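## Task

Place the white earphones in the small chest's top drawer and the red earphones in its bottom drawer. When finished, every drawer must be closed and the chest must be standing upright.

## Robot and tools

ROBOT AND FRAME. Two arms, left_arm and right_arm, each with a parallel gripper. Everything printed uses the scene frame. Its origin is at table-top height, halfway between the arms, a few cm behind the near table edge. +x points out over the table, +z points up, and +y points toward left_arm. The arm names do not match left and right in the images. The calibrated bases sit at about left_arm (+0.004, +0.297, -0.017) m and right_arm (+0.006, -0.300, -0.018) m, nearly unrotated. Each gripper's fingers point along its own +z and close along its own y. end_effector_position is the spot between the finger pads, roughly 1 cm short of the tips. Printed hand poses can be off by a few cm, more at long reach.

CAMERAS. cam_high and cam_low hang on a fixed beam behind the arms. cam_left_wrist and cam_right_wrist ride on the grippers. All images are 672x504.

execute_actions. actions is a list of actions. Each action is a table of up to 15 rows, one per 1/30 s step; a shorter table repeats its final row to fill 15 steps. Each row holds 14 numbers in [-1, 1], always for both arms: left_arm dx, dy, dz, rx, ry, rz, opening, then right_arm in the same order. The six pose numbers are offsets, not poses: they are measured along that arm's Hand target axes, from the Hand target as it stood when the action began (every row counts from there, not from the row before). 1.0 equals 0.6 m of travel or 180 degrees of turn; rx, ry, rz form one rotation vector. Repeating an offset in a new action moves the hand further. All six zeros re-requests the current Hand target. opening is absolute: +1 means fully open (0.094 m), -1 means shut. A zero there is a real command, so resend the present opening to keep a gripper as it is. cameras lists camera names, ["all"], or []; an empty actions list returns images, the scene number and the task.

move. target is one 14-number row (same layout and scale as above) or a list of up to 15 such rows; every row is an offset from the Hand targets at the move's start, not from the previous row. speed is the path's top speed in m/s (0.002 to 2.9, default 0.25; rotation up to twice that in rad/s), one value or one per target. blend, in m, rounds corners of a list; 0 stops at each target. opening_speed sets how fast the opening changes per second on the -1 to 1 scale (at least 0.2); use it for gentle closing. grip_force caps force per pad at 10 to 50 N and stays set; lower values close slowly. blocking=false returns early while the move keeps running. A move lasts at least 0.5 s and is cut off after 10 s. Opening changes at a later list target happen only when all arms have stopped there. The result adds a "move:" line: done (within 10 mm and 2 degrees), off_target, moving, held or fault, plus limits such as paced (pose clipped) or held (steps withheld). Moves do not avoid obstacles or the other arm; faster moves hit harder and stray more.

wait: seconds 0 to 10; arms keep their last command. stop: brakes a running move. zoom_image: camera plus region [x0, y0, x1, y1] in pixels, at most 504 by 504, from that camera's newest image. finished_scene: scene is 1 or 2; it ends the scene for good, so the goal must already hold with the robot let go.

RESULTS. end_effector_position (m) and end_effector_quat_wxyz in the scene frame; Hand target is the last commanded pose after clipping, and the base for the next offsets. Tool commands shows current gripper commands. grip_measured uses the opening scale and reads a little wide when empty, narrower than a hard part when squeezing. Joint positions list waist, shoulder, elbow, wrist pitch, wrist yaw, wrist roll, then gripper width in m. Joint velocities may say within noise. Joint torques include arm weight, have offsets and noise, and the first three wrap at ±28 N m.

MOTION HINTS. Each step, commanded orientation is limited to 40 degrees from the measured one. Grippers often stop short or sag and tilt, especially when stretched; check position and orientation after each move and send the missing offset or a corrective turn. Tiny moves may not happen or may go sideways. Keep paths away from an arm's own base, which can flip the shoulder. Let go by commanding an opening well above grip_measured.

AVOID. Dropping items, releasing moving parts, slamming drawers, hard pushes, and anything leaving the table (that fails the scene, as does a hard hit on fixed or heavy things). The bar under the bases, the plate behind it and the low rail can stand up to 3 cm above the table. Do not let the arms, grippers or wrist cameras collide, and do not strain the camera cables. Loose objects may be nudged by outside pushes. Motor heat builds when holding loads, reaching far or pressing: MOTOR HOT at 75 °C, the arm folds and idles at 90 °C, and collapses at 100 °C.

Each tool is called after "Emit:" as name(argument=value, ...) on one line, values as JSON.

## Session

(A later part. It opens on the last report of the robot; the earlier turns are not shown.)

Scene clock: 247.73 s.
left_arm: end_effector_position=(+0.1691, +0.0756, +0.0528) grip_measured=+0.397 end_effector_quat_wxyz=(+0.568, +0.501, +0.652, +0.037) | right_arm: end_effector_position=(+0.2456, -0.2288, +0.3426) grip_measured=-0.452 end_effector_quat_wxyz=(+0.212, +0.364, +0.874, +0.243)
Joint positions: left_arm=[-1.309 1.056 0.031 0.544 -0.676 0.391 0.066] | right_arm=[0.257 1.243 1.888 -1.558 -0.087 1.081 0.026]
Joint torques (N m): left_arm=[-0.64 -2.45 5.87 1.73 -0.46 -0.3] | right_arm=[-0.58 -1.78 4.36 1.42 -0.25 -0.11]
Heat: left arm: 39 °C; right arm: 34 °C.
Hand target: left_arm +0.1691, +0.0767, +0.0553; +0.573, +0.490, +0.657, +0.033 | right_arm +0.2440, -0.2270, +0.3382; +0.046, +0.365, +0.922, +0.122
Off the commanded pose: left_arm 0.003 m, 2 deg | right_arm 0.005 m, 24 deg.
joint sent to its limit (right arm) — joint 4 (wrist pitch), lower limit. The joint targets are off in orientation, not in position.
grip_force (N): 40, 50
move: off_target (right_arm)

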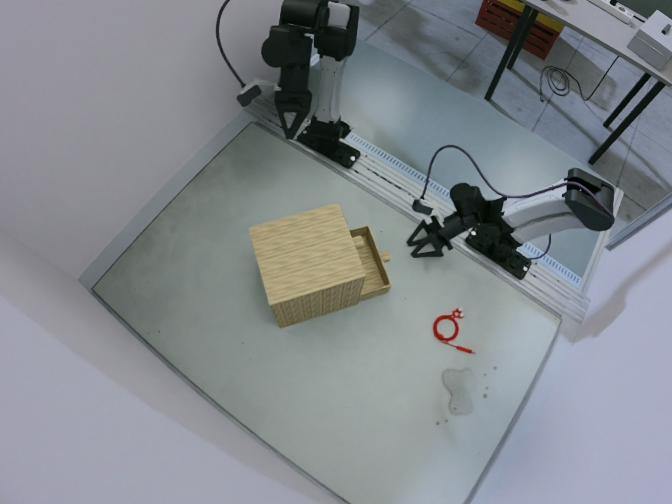

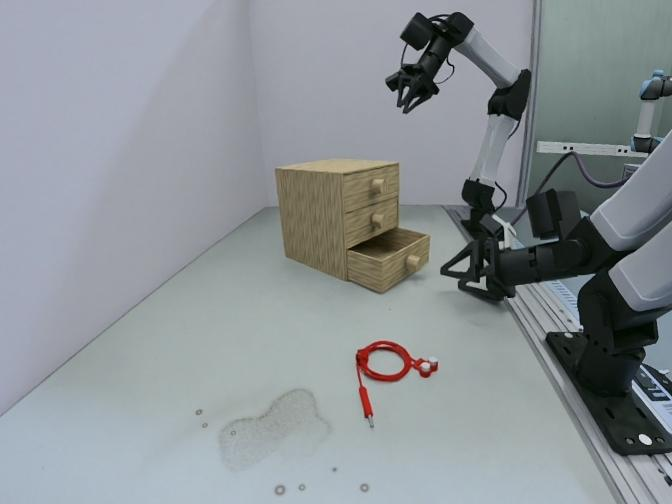

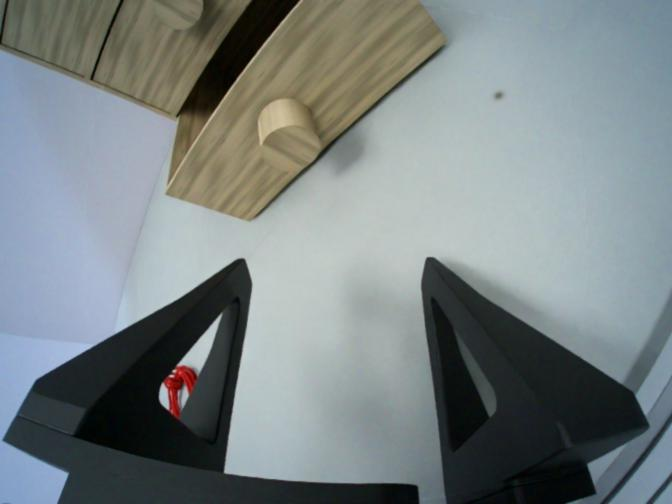

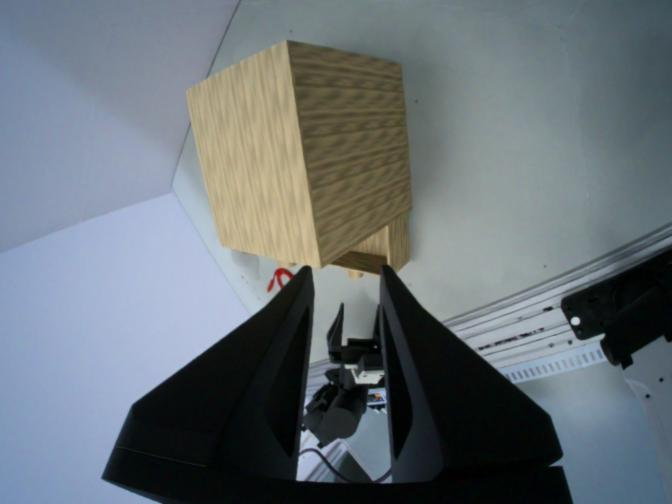

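Emit:
move(target=[[-0.0373,0.0315,0.1247,0,0,0,0.4,0,0,0,0,0,0,-0.45],[-0.0373,0.0315,0.1247,0,0,0,-1,0,0,0,0,0,0,-0.45],[-0.021,0.0177,0.07,0,0,0,-1,0,0,0,0,0,0,-0.45],[-0.021,0.0177,0.07,0,0,0,0.4,0,0,0,0,0,0,-0.45],[0.0093,-0.0079,-0.031,0,0,0,0.4,0,0,0,0,0,0,-0.45]], speed=0.12, cameras=["all"])

Scene clock: 277.57 s.
left_arm: end_effector_position=(+0.1524, +0.0845, +0.0553) grip_measured=+0.397 end_effector_quat_wxyz=(+0.571, +0.499, +0.652, +0.033) | right_arm: end_effector_position=(+0.2456, -0.2288, +0.3426) grip_measured=-0.452 end_effector_quat_wxyz=(+0.212, +0.364, +0.874, +0.243)
Joint positions: left_arm=[-1.423 0.893 0.017 0.355 -0.774 0.317 0.066] | right_arm=[0.257 1.243 1.888 -1.558 -0.087 1.081 0.026]
Joint torques (N m): left_arm=[-0.65 -1.43 5.94 1.67 -0.53 -0.34] | right_arm=[-0.53 -1.77 4.66 1.41 -0.17 -0.12]
Heat: left arm: 38 °C; right arm: 34 °C.
Hand target: left_arm +0.1523, +0.0876, +0.0548; +0.573, +0.490, +0.656, +0.033 | right_arm +0.2440, -0.2270, +0.3382; +0.046, +0.365, +0.922, +0.122
Off the commanded pose: left_arm 0.003 m, 1 deg | right_arm 0.005 m, 24 deg.
joint sent to its limit (right arm) — joint 4 (wrist pitch), lower limit. The joint targets are off in orientation, not in position.
grip_force (N): 40, 50
move: off_target (right_arm)

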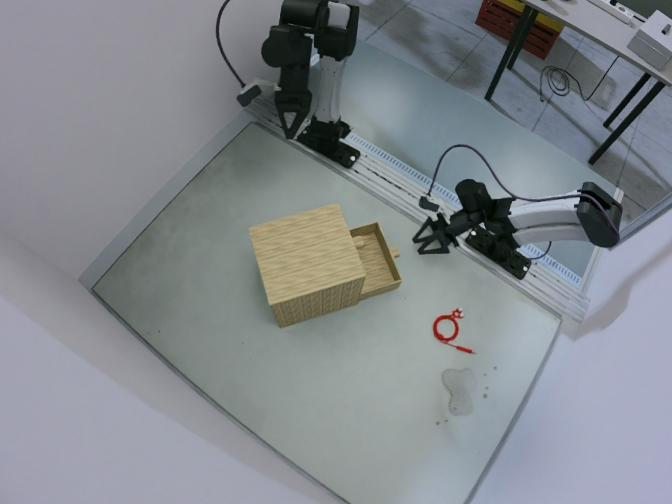

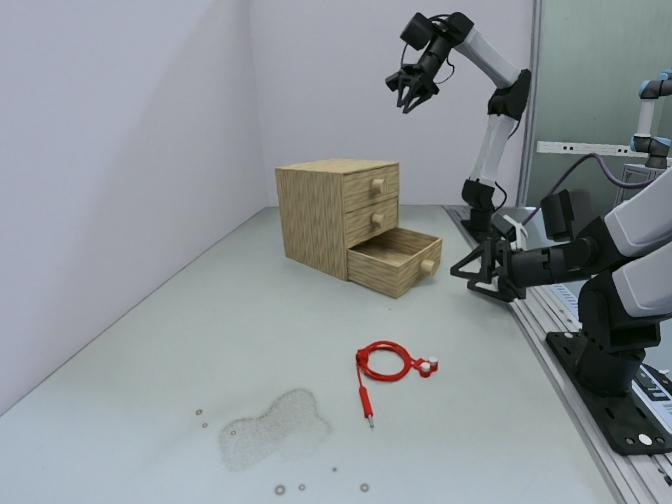

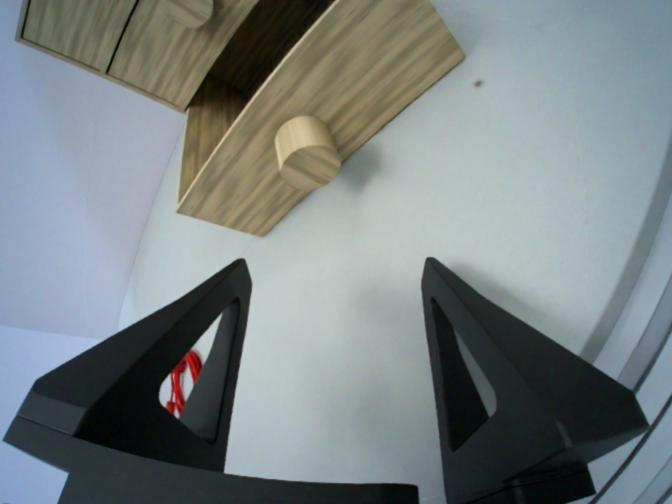

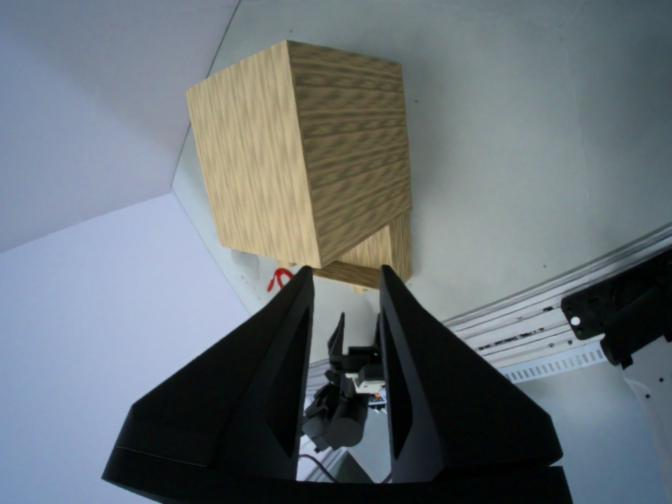

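Emit:
move(target=[0.149,0.33,-0.047,0.239,0.2487,0.101,0.1,0,0,0,0,0,0,-0.45], speed=0.3, grip_force=[50, 50], cameras=["cam_left_wrist","cam_low"])

Scene clock: 288.00 s.
left_arm: end_effector_position=(+0.2619, +0.2620, +0.1173) grip_measured=+0.103 end_effector_quat_wxyz=(+0.072, +0.700, +0.708, +0.060) | right_arm: end_effector_position=(+0.2456, -0.2288, +0.3426) grip_measured=-0.452 end_effector_quat_wxyz=(+0.212, +0.364, +0.874, +0.243)
Joint positions: left_arm=[-0.112 1.369 1.138 -1.165 -0.003 1.425 0.052] | right_arm=[0.257 1.243 1.888 -1.558 -0.087 1.081 0.026]
Joint torques (N m): left_arm=[0.59 -3.29 8.64 0.42 -0.1 0.08] | right_arm=[-0.64 -1.73 4.4 1.4 -0.22 -0.14]
Heat: left arm: 37 °C; right arm: 34 °C.
Hand target: left_arm +0.2624, +0.2656, +0.1197; +0.062, +0.704, +0.705, +0.061 | right_arm +0.2440, -0.2270, +0.3382; +0.046, +0.365, +0.922, +0.122
Off the commanded pose: left_arm 0.004 m, 1 deg | right_arm 0.005 m, 24 deg.
joint sent to its limit (right arm) — joint 4 (wrist pitch), lower limit. The joint targets are off in orientation, not in position.
move: off_target (right_arm)
Images, in order (width x height): cam_low 672x504, cam_left_wrist 672x504.

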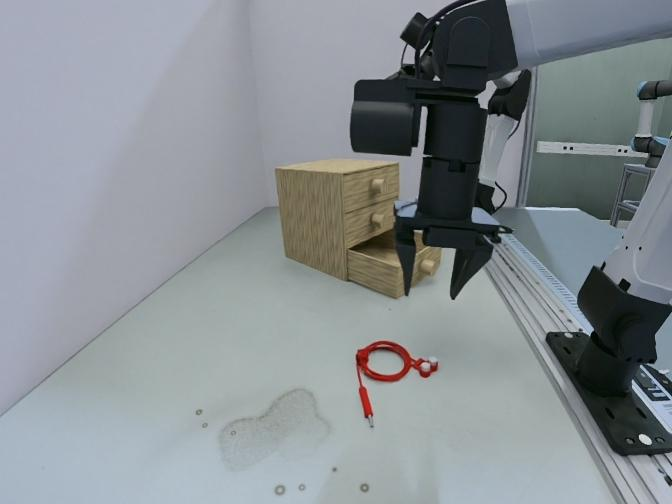

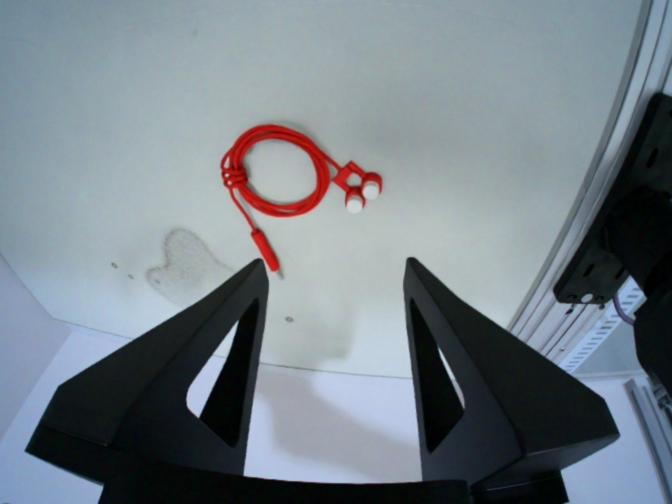

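Emit:
move(target=[0.05,0.0133,0.116,0,0,0,-0.1,0,0,0,0,0,0,-0.45], speed=0.2, cameras=["cam_left_wrist"])

Scene clock: 294.07 s.
left_arm: end_effector_position=(+0.2851, +0.2953, +0.0577) grip_measured=-0.097 end_effector_quat_wxyz=(+0.067, +0.699, +0.708, +0.071) | right_arm: end_effector_position=(+0.2456, -0.2288, +0.3426) grip_measured=-0.452 end_effector_quat_wxyz=(+0.212, +0.364, +0.874, +0.243)
Joint positions: left_arm=[0.014 1.47 0.981 -0.902 -0.003 1.55 0.042] | right_arm=[0.257 1.243 1.888 -1.558 -0.087 1.081 0.026]
Joint torques (N m): left_arm=[0.61 -4.29 5.96 0.56 0.13 0.08] | right_arm=[-0.66 -1.74 4.83 1.35 -0.25 -0.11]
Heat: left arm: 36 °C; right arm: 34 °C.
Hand target: left_arm +0.2823, +0.2956, +0.0525; +0.062, +0.704, +0.705, +0.062 | right_arm +0.2440, -0.2270, +0.3382; +0.046, +0.365, +0.922, +0.122
Off the commanded pose: left_arm 0.006 m, 1 deg | right_arm 0.005 m, 24 deg.
joint sent to its limit (right arm) — joint 4 (wrist pitch), lower limit. The joint targets are off in orientation, not in position.
move: off_target (right_arm)
Images, in order (width x height): cam_left_wrist 672x504.

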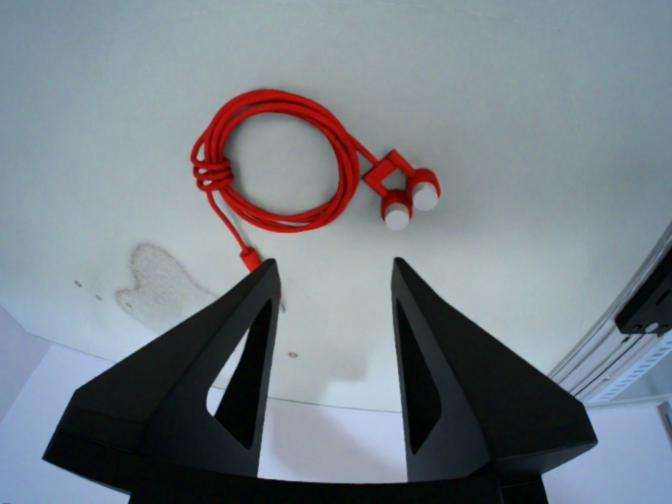

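Emit:
move(target=[[-0.035,0.014,0.0025,0,0,0,-0.35,0,0,0,0,0,0,-0.45],[-0.035,0.0012,0.0747,0,0,0,-0.35,0,0,0,0,0,0,-0.45],[-0.035,0.0012,0.0747,0,0,0,-1,0,0,0,0,0,0,-0.45],[-0.035,0.0285,-0.08,0,0,0,-1,0,0,0,0,0,0,-0.45]], speed=0.1, grip_force=[35, 50], cameras=["cam_left_wrist","cam_low","cam_high"])

Scene clock: 306.73 s.
left_arm: end_effector_position=(+0.2911, +0.2748, +0.0921) grip_measured=-0.963 end_effector_quat_wxyz=(+0.056, +0.706, +0.704, +0.055) | right_arm: end_effector_position=(+0.2456, -0.2288, +0.3426) grip_measured=-0.452 end_effector_quat_wxyz=(+0.212, +0.364, +0.874, +0.243)
Joint positions: left_arm=[-0.057 1.509 1.161 -1.08 -0.005 1.495 0.002] | right_arm=[0.257 1.243 1.888 -1.558 -0.087 1.081 0.026]
Joint torques (N m): left_arm=[-0.18 -7.64 8.32 0.33 0 -0.11] | right_arm=[-0.61 -1.8 4.48 1.35 -0.22 -0.17]
Heat: left arm: 36 °C; right arm: 34 °C.
Hand target: left_arm +0.2908, +0.2747, +0.1028; +0.062, +0.704, +0.705, +0.061 | right_arm +0.2440, -0.2270, +0.3382; +0.046, +0.365, +0.922, +0.122
Off the commanded pose: left_arm 0.011 m, 1 deg | right_arm 0.005 m, 24 deg.
joint sent to its limit (right arm) — joint 4 (wrist pitch), lower limit. The joint targets are off in orientation, not in position.
grip_force (N): 35, 50
move: off_target (left_arm, right_arm); target 3's new opening was sent with left_arm's hand 0.012 m and 0 deg from that target
Images, in order (width x height): cam_high 672x504, cam_low 672x504, cam_left_wrist 672x504.

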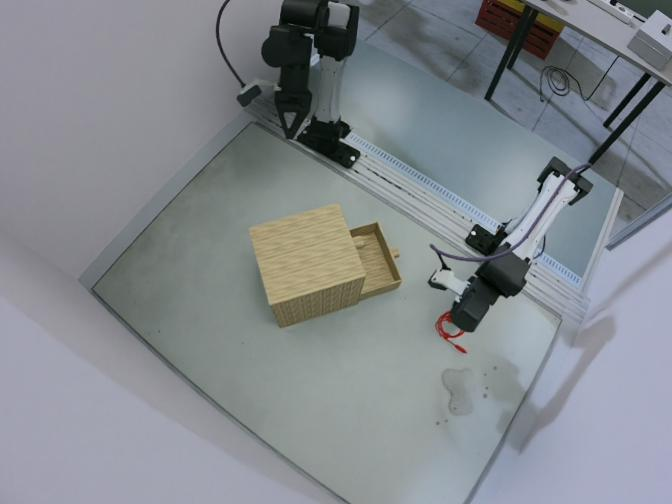

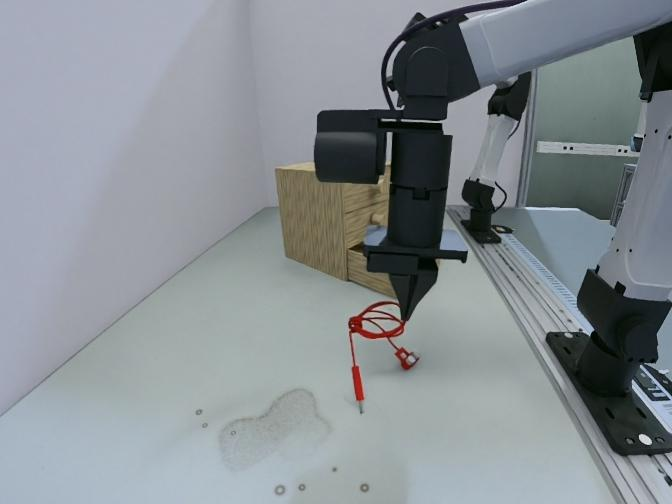

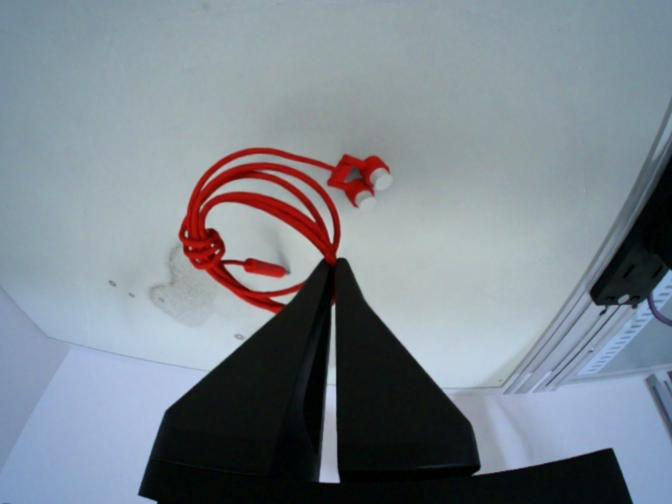

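Emit:
move(target=[[-0.167,0,-0.169,-0.022,-0.019,0.071,-1,0,0,0,0,0,0,-0.45],[-0.413,-0.042,-0.185,-0.054,-0.047,0.178,-1,0,0,0,0,0,0,-0.45]], speed=0.25, blend=[0.04,0], cameras=["all"])

Scene clock: 316.93 s.
left_arm: end_effector_position=(+0.2420, +0.0281, +0.2055) grip_measured=-0.963 end_effector_quat_wxyz=(+0.152, +0.869, +0.464, +0.076) | right_arm: end_effector_position=(+0.2456, -0.2288, +0.3426) grip_measured=-0.452 end_effector_quat_wxyz=(+0.212, +0.364, +0.874, +0.243)
Joint positions: left_arm=[-0.85 1.653 1.726 -1.32 -0.071 1.299 0.002] | right_arm=[0.257 1.243 1.888 -1.558 -0.087 1.081 0.026]
Joint torques (N m): left_arm=[0.13 -5.86 8.59 0.81 -0.19 -0.14] | right_arm=[-0.49 -1.77 4.6 1.38 -0.19 -0.1]
Heat: left arm: 37 °C; right arm: 34 °C.
Hand target: left_arm +0.2469, +0.0269, +0.2077; +0.152, +0.866, +0.469, +0.083 | right_arm +0.2440, -0.2270, +0.3382; +0.046, +0.365, +0.922, +0.122
Off the commanded pose: left_arm 0.006 m, 1 deg | right_arm 0.005 m, 24 deg.
joint sent to its limit (right arm) — joint 4 (wrist pitch), lower limit. The joint targets are off in orientation, not in position.
grip_force (N): 35, 50
move: off_target (right_arm)

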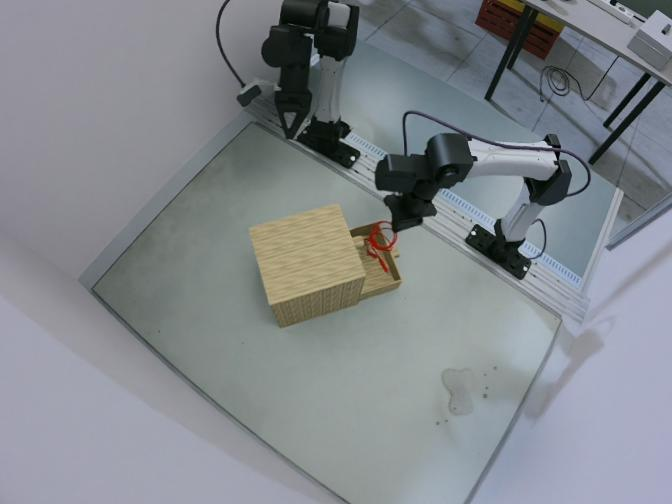

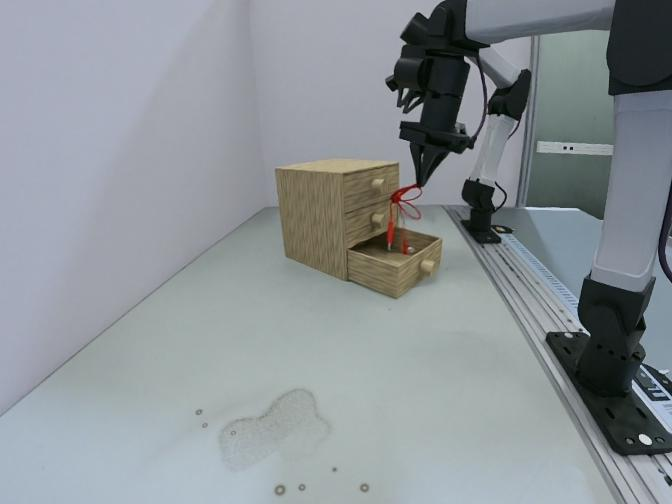

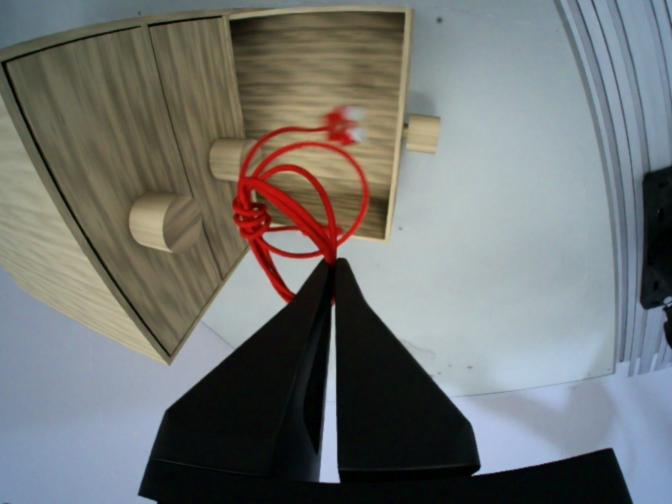

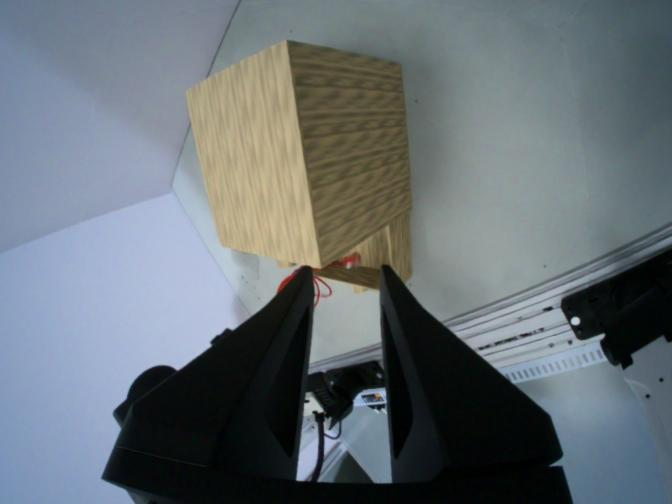

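Emit:
move(target=[[0,-0.0107,0.1025,0,0,0,-1,0,0,0,0,0,0,-0.45],[0,-0.0057,0.211,0,0,0,-1,0,0,0,0,0,0,-0.45]], speed=0.12, blend=[0.015,0], cameras=["cam_low","cam_left_wrist"])

Emit:
zoom_image(camera="cam_low", region=[330, 160, 470, 300])

Scene clock: 322.17 s.
left_arm: end_effector_position=(+0.2770, +0.0026, +0.0937) grip_measured=-0.963 end_effector_quat_wxyz=(+0.159, +0.863, +0.472, +0.080) | right_arm: end_effector_position=(+0.2456, -0.2288, +0.3426) grip_measured=-0.452 end_effector_quat_wxyz=(+0.212, +0.364, +0.874, +0.243)
Joint positions: left_arm=[-0.829 1.758 1.391 -0.862 -0.072 1.3 0.002] | right_arm=[0.257 1.243 1.888 -1.558 -0.087 1.081 0.026]
Joint torques (N m): left_arm=[0.87 -7.24 6.52 0.94 -0.08 0.1] | right_arm=[-0.53 -1.7 4.48 1.43 -0.24 -0.16]
Heat: left arm: 37 °C; right arm: 34 °C.
Hand target: left_arm +0.2806, +0.0052, +0.0876; +0.152, +0.866, +0.469, +0.083 | right_arm +0.2440, -0.2270, +0.3382; +0.046, +0.365, +0.922, +0.122
Off the commanded pose: left_arm 0.008 m, 1 deg | right_arm 0.005 m, 24 deg.
joint sent to its limit (right arm) — joint 4 (wrist pitch), lower limit. The joint targets are off in orientation, not in position.
grip_force (N): 35, 50
move: off_target (right_arm)
Images, in order (width x height): cam_low 672x504, cam_left_wrist 672x504.

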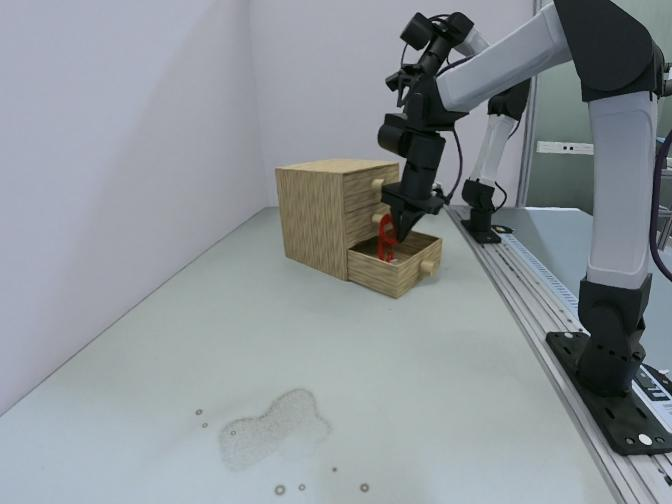

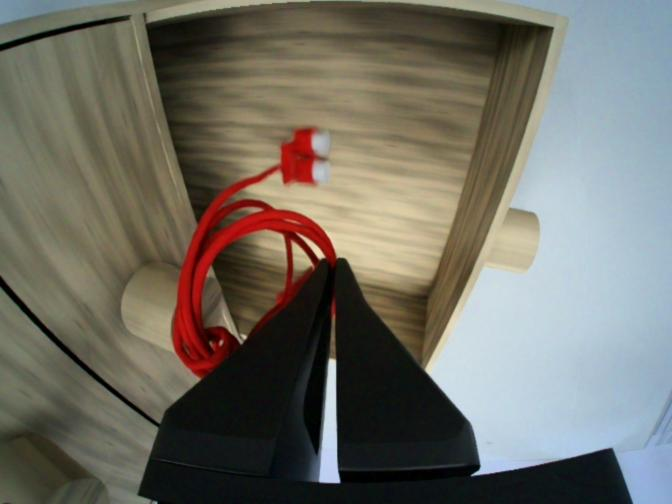

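Scaled by 3.600.

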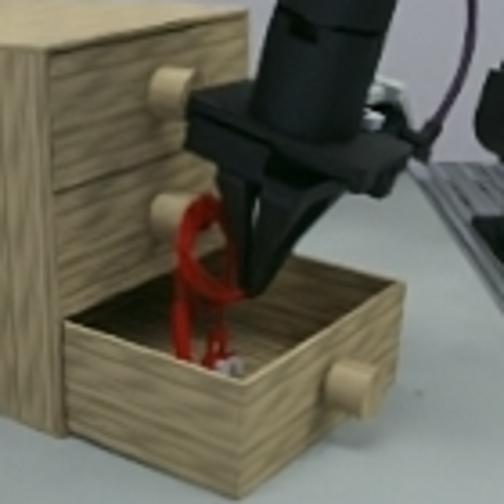

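Emit:
move(target=[[-0.025,-0.051,0.0433,0,0,0,-1,0,0,0,0,0,0,-0.45]], speed=0.12, cameras=["cam_low","cam_left_wrist"])

Emit:
zoom_image(camera="cam_low", region=[330, 160, 470, 300])

Scene clock: 325.73 s.
left_arm: end_effector_position=(+0.2559, +0.0009, +0.0510) grip_measured=-0.963 end_effector_quat_wxyz=(+0.151, +0.869, +0.465, +0.078) | right_arm: end_effector_position=(+0.2456, -0.2288, +0.3426) grip_measured=-0.452 end_effector_quat_wxyz=(+0.212, +0.364, +0.874, +0.243)
Joint positions: left_arm=[-0.88 1.758 1.224 -0.714 -0.084 1.269 0.002] | right_arm=[0.257 1.243 1.888 -1.558 -0.087 1.081 0.026]
Joint torques (N m): left_arm=[-0.16 -9.31 6.01 0.86 -0.17 -0.14] | right_arm=[-0.58 -1.7 4.75 1.43 -0.23 -0.12]
Heat: left arm: 37 °C; right arm: 34 °C.
Hand target: left_arm +0.2556, +0.0034, +0.0527; +0.152, +0.866, +0.469, +0.083 | right_arm +0.2440, -0.2270, +0.3382; +0.046, +0.365, +0.922, +0.122
Off the commanded pose: left_arm 0.003 m, 1 deg | right_arm 0.005 m, 24 deg.
joint sent to its limit (right arm) — joint 4 (wrist pitch), lower limit. The joint targets are off in orientation, not in position.
grip_force (N): 35, 50
move: off_target (right_arm)
Images, in order (width x height): cam_low 672x504, cam_left_wrist 672x504.

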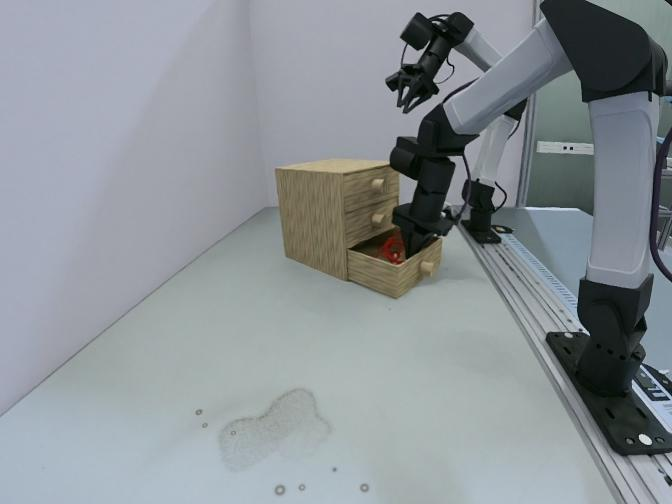

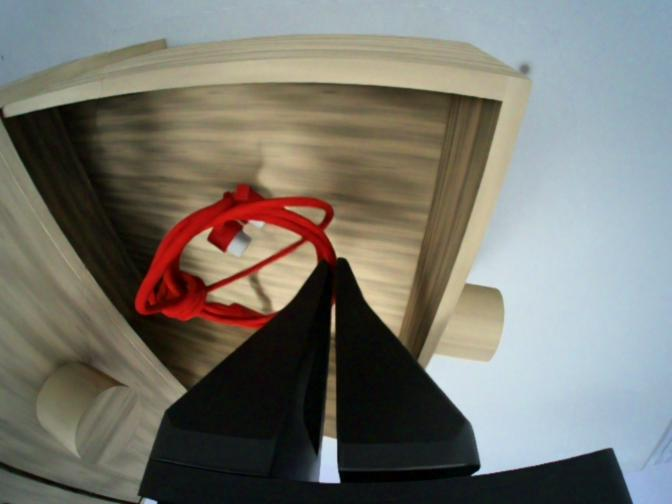

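Scaled by 3.600.

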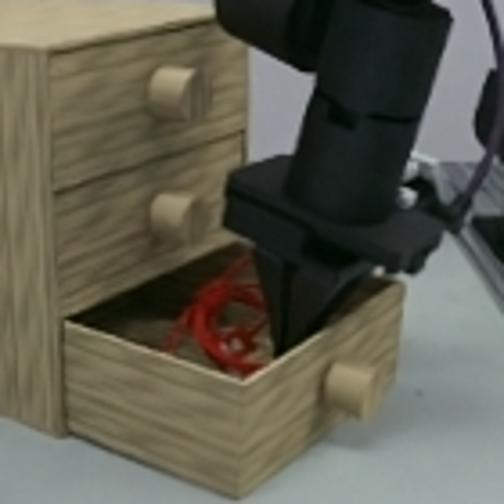

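Emit:
move(target=[[0,0,0,0,0,0,-0.4,0,0,0,0,0,0,-0.45],[0,0,-0.217,0,0,0,-0.4,0,0,0,0,0,0,-0.45]], speed=0.15, grip_force=[50, 50], cameras=["cam_low","cam_left_wrist"])

Emit:
zoom_image(camera="cam_low", region=[330, 160, 470, 300])

Scene clock: 330.27 s.
left_arm: end_effector_position=(+0.2198, +0.0248, +0.1643) grip_measured=-0.403 end_effector_quat_wxyz=(+0.146, +0.869, +0.467, +0.077) | right_arm: end_effector_position=(+0.2456, -0.2288, +0.3426) grip_measured=-0.452 end_effector_quat_wxyz=(+0.212, +0.364, +0.874, +0.243)
Joint positions: left_arm=[-0.919 1.585 1.493 -1.17 -0.096 1.227 0.028] | right_arm=[0.257 1.243 1.888 -1.558 -0.087 1.081 0.026]
Joint torques (N m): left_arm=[-0.47 -8.43 8.49 0.7 -0.2 -0.16] | right_arm=[-0.46 -1.78 4.45 1.44 -0.24 -0.15]
Heat: left arm: 37 °C; right arm: 34 °C.
Hand target: left_arm +0.2184, +0.0276, +0.1751; +0.152, +0.866, +0.469, +0.083 | right_arm +0.2440, -0.2270, +0.3382; +0.046, +0.365, +0.922, +0.122
Off the commanded pose: left_arm 0.011 m, 1 deg | right_arm 0.005 m, 24 deg.
joint sent to its limit (right arm) — joint 4 (wrist pitch), lower limit. The joint targets are off in orientation, not in position.
move: off_target (left_arm, right_arm)
Images, in order (width x height): cam_low 672x504, cam_left_wrist 672x504.

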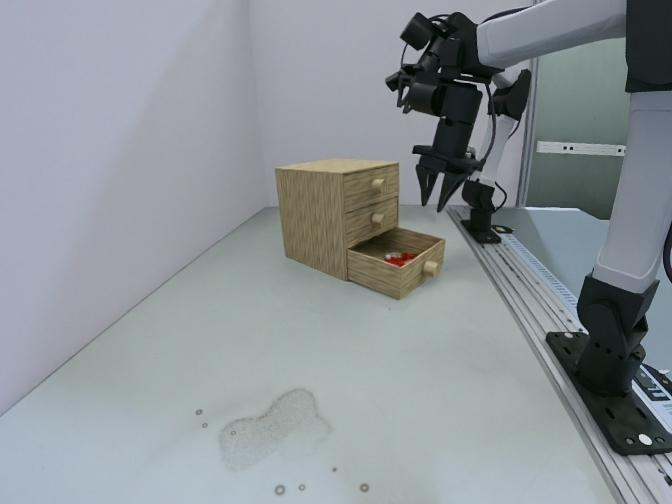

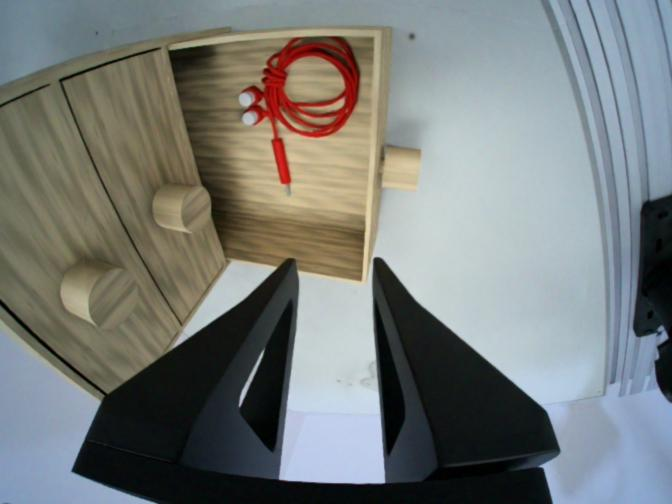

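Scaled by 3.600.

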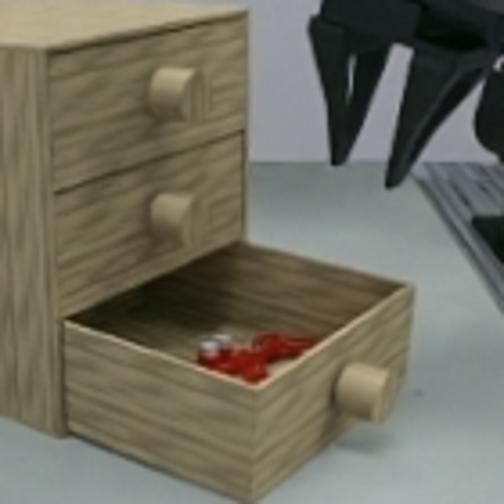

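Emit:
move(target=[[0.025,-0.142,0.01,-0.156,-0.074,-0.155,-1,0,0,0,0,0,0,-0.45],[0.025,-0.186,0.1325,-0.2594,-0.1227,-0.2581,-1,0,0,0,0,0,0,-0.45]], speed=0.25, blend=[0.03,0], cameras=["cam_low","cam_left_wrist"])

Scene clock: 341.10 s.
left_arm: end_effector_position=(+0.1611, +0.0813, +0.0629) grip_measured=-0.995 end_effector_quat_wxyz=(+0.569, +0.499, +0.653, +0.034) | right_arm: end_effector_position=(+0.2456, -0.2288, +0.3426) grip_measured=-0.452 end_effector_quat_wxyz=(+0.212, +0.364, +0.874, +0.243)
Joint positions: left_arm=[-1.358 0.888 0.046 0.345 -0.718 0.357 0] | right_arm=[0.257 1.243 1.888 -1.558 -0.087 1.081 0.026]
Joint torques (N m): left_arm=[-0.65 -0.1 6.01 1.88 -0.51 -0.26] | right_arm=[-0.69 -1.72 4.53 1.38 -0.21 -0.15]
Heat: left arm: 38 °C; right arm: 34 °C.
Hand target: left_arm +0.1614, +0.0827, +0.0622; +0.573, +0.490, +0.656, +0.033 | right_arm +0.2440, -0.2270, +0.3382; +0.046, +0.365, +0.922, +0.122
Off the commanded pose: left_arm 0.002 m, 1 deg | right_arm 0.005 m, 24 deg.
joint sent to its limit (right arm) — joint 4 (wrist pitch), lower limit. The joint targets are off in orientation, not in position.
move: off_target (right_arm)
Images, in order (width x height): cam_low 672x504, cam_left_wrist 672x504.

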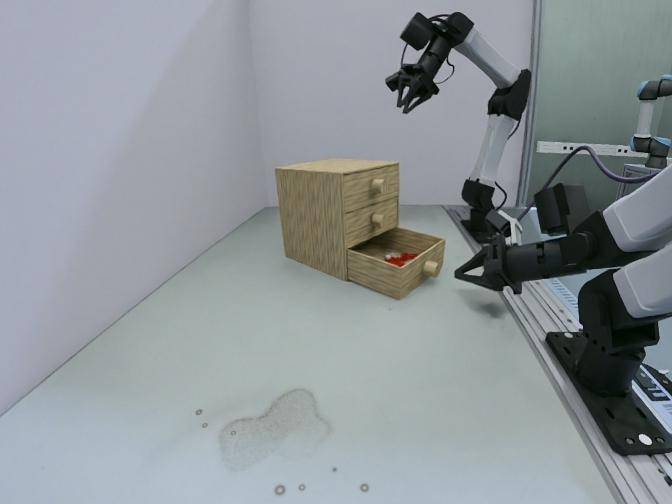

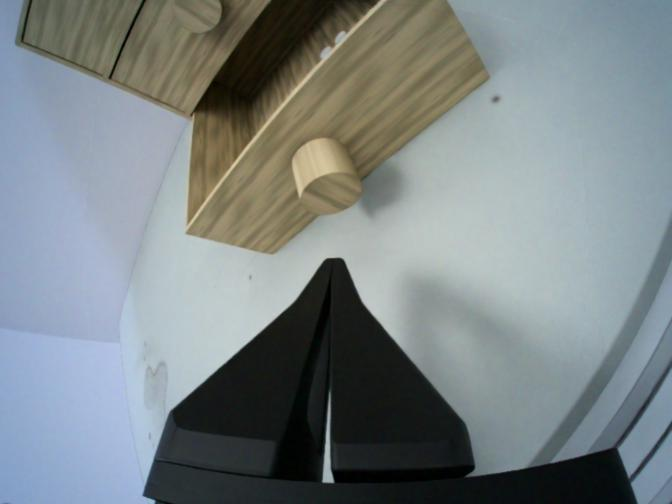

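Emit:
move(target=[[-0.07,0.059,0.234,0,0,0,-1,0,0,0,0,0,0,-0.45],[-0.0863,0.0728,0.288,0,0,0,-1,0,0,0,0,0,0,-0.45]], speed=[0.12,0.06], blend=[0.01,0], cameras=["cam_low","cam_left_wrist","cam_high"])

Emit:
zoom_image(camera="cam_low", region=[250, 140, 430, 300])

Scene clock: 345.07 s.
left_arm: end_effector_position=(+0.3060, -0.0063, +0.0579) grip_measured=-0.995 end_effector_quat_wxyz=(+0.559, +0.493, +0.665, +0.048) | right_arm: end_effector_position=(+0.2456, -0.2288, +0.3426) grip_measured=-0.452 end_effector_quat_wxyz=(+0.212, +0.364, +0.874, +0.243)
Joint positions: left_arm=[-0.897 1.731 0.531 0.786 -0.334 0.567 0] | right_arm=[0.257 1.243 1.888 -1.558 -0.087 1.081 0.026]
Joint torques (N m): left_arm=[1.57 -4.45 9.29 2.02 0.31 -0.08] | right_arm=[-0.53 -1.77 4.67 1.35 -0.21 -0.14]
Heat: left arm: 38 °C; right arm: 34 °C.
Hand target: left_arm +0.3164, -0.0193, +0.0670; +0.573, +0.490, +0.656, +0.033 | right_arm +0.2440, -0.2270, +0.3382; +0.046, +0.365, +0.922, +0.122
Off the commanded pose: left_arm 0.019 m, 3 deg | right_arm 0.005 m, 24 deg.
joint sent to its limit (right arm) — joint 4 (wrist pitch), lower limit. The joint targets are off in orientation, not in position.
move: off_target (left_arm, right_arm)
Images, in order (width x height): cam_high 672x504, cam_low 672x504, cam_left_wrist 672x504.

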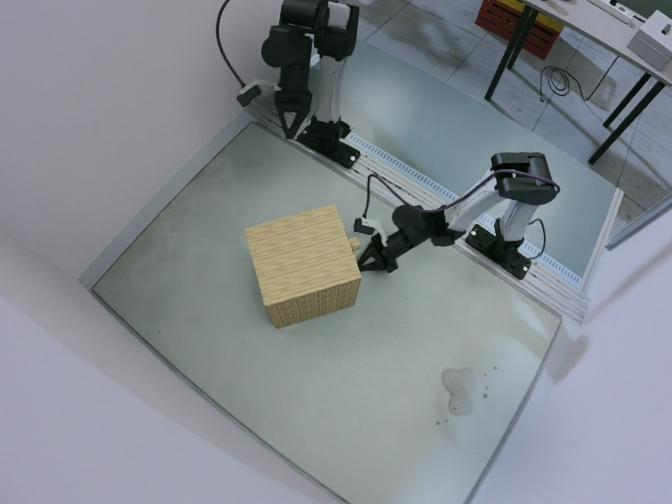

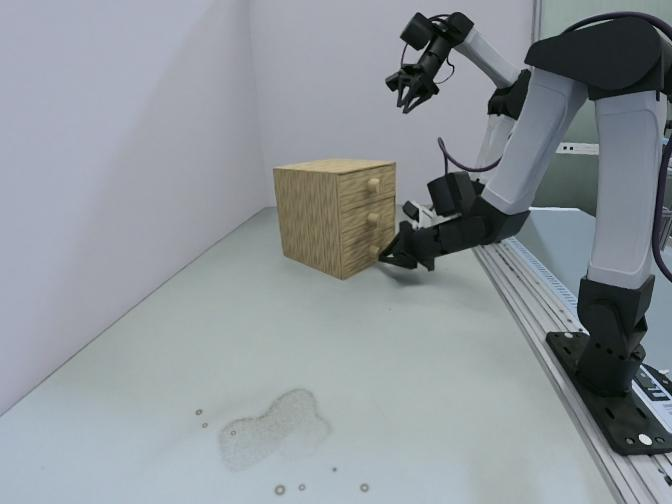

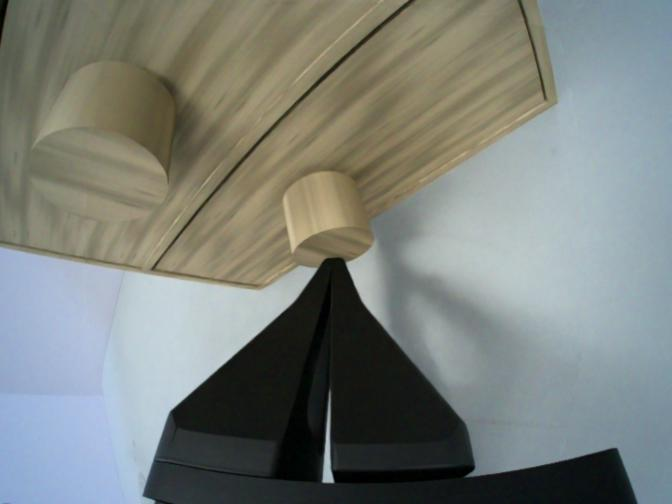

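Scaled by 2.800.

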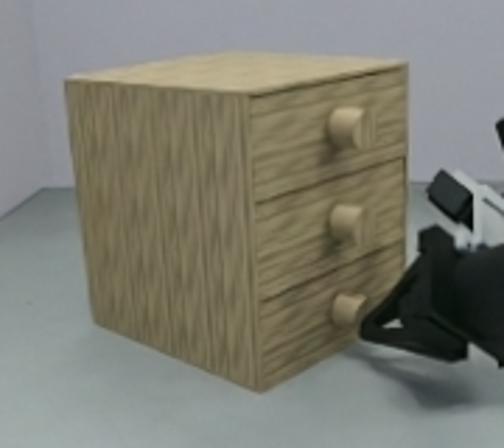

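Emit:
move(target=[0.05,-0.04,-0.17,0,0,0,-1,0,0,0,0,0,0,-0.45], speed=0.2, cameras=["cam_low","cam_left_wrist"])

Emit:
zoom_image(camera="cam_low", region=[250, 140, 430, 300])

Scene clock: 348.13 s.
left_arm: end_effector_position=(+0.2262, +0.0406, +0.0602) grip_measured=-0.995 end_effector_quat_wxyz=(+0.566, +0.503, +0.653, +0.038) | right_arm: end_effector_position=(+0.2456, -0.2288, +0.3426) grip_measured=-0.452 end_effector_quat_wxyz=(+0.212, +0.364, +0.874, +0.243)
Joint positions: left_arm=[-1.055 1.393 0.205 0.77 -0.447 0.521 0] | right_arm=[0.257 1.243 1.888 -1.558 -0.087 1.081 0.026]
Joint torques (N m): left_arm=[-0.53 -5.48 5.15 1.8 -0.35 -0.32] | right_arm=[-0.49 -1.52 4.68 1.4 -0.21 -0.09]
Heat: left arm: 38 °C; right arm: 34 °C.
Hand target: left_arm +0.2259, +0.0415, +0.0657; +0.573, +0.490, +0.656, +0.033 | right_arm +0.2440, -0.2270, +0.3382; +0.046, +0.365, +0.922, +0.122
Off the commanded pose: left_arm 0.006 m, 2 deg | right_arm 0.005 m, 24 deg.
joint sent to its limit (right arm) — joint 4 (wrist pitch), lower limit. The joint targets are off in orientation, not in position.
move: off_target (right_arm)
Images, in order (width x height): cam_low 672x504, cam_left_wrist 672x504.

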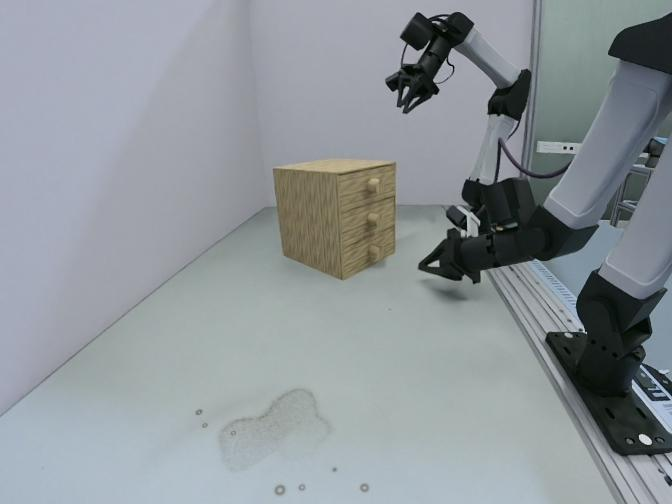

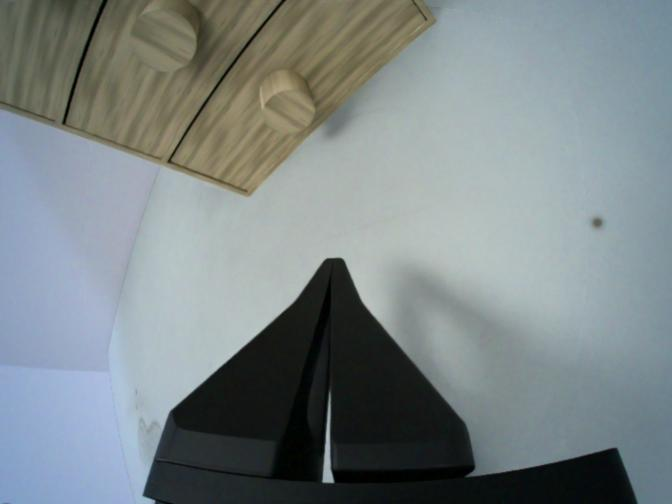

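Scaled by 2.800.

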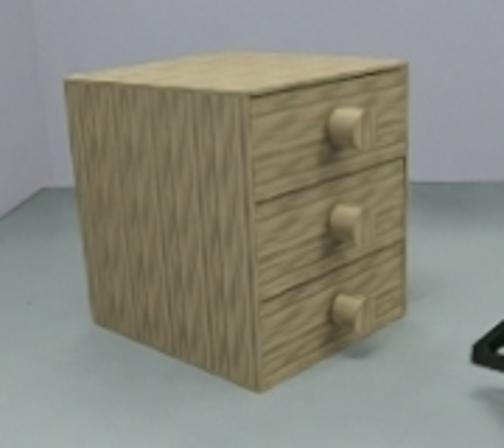

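Emit:
finished_scene(scene=1)

The scene is finished: the task was done.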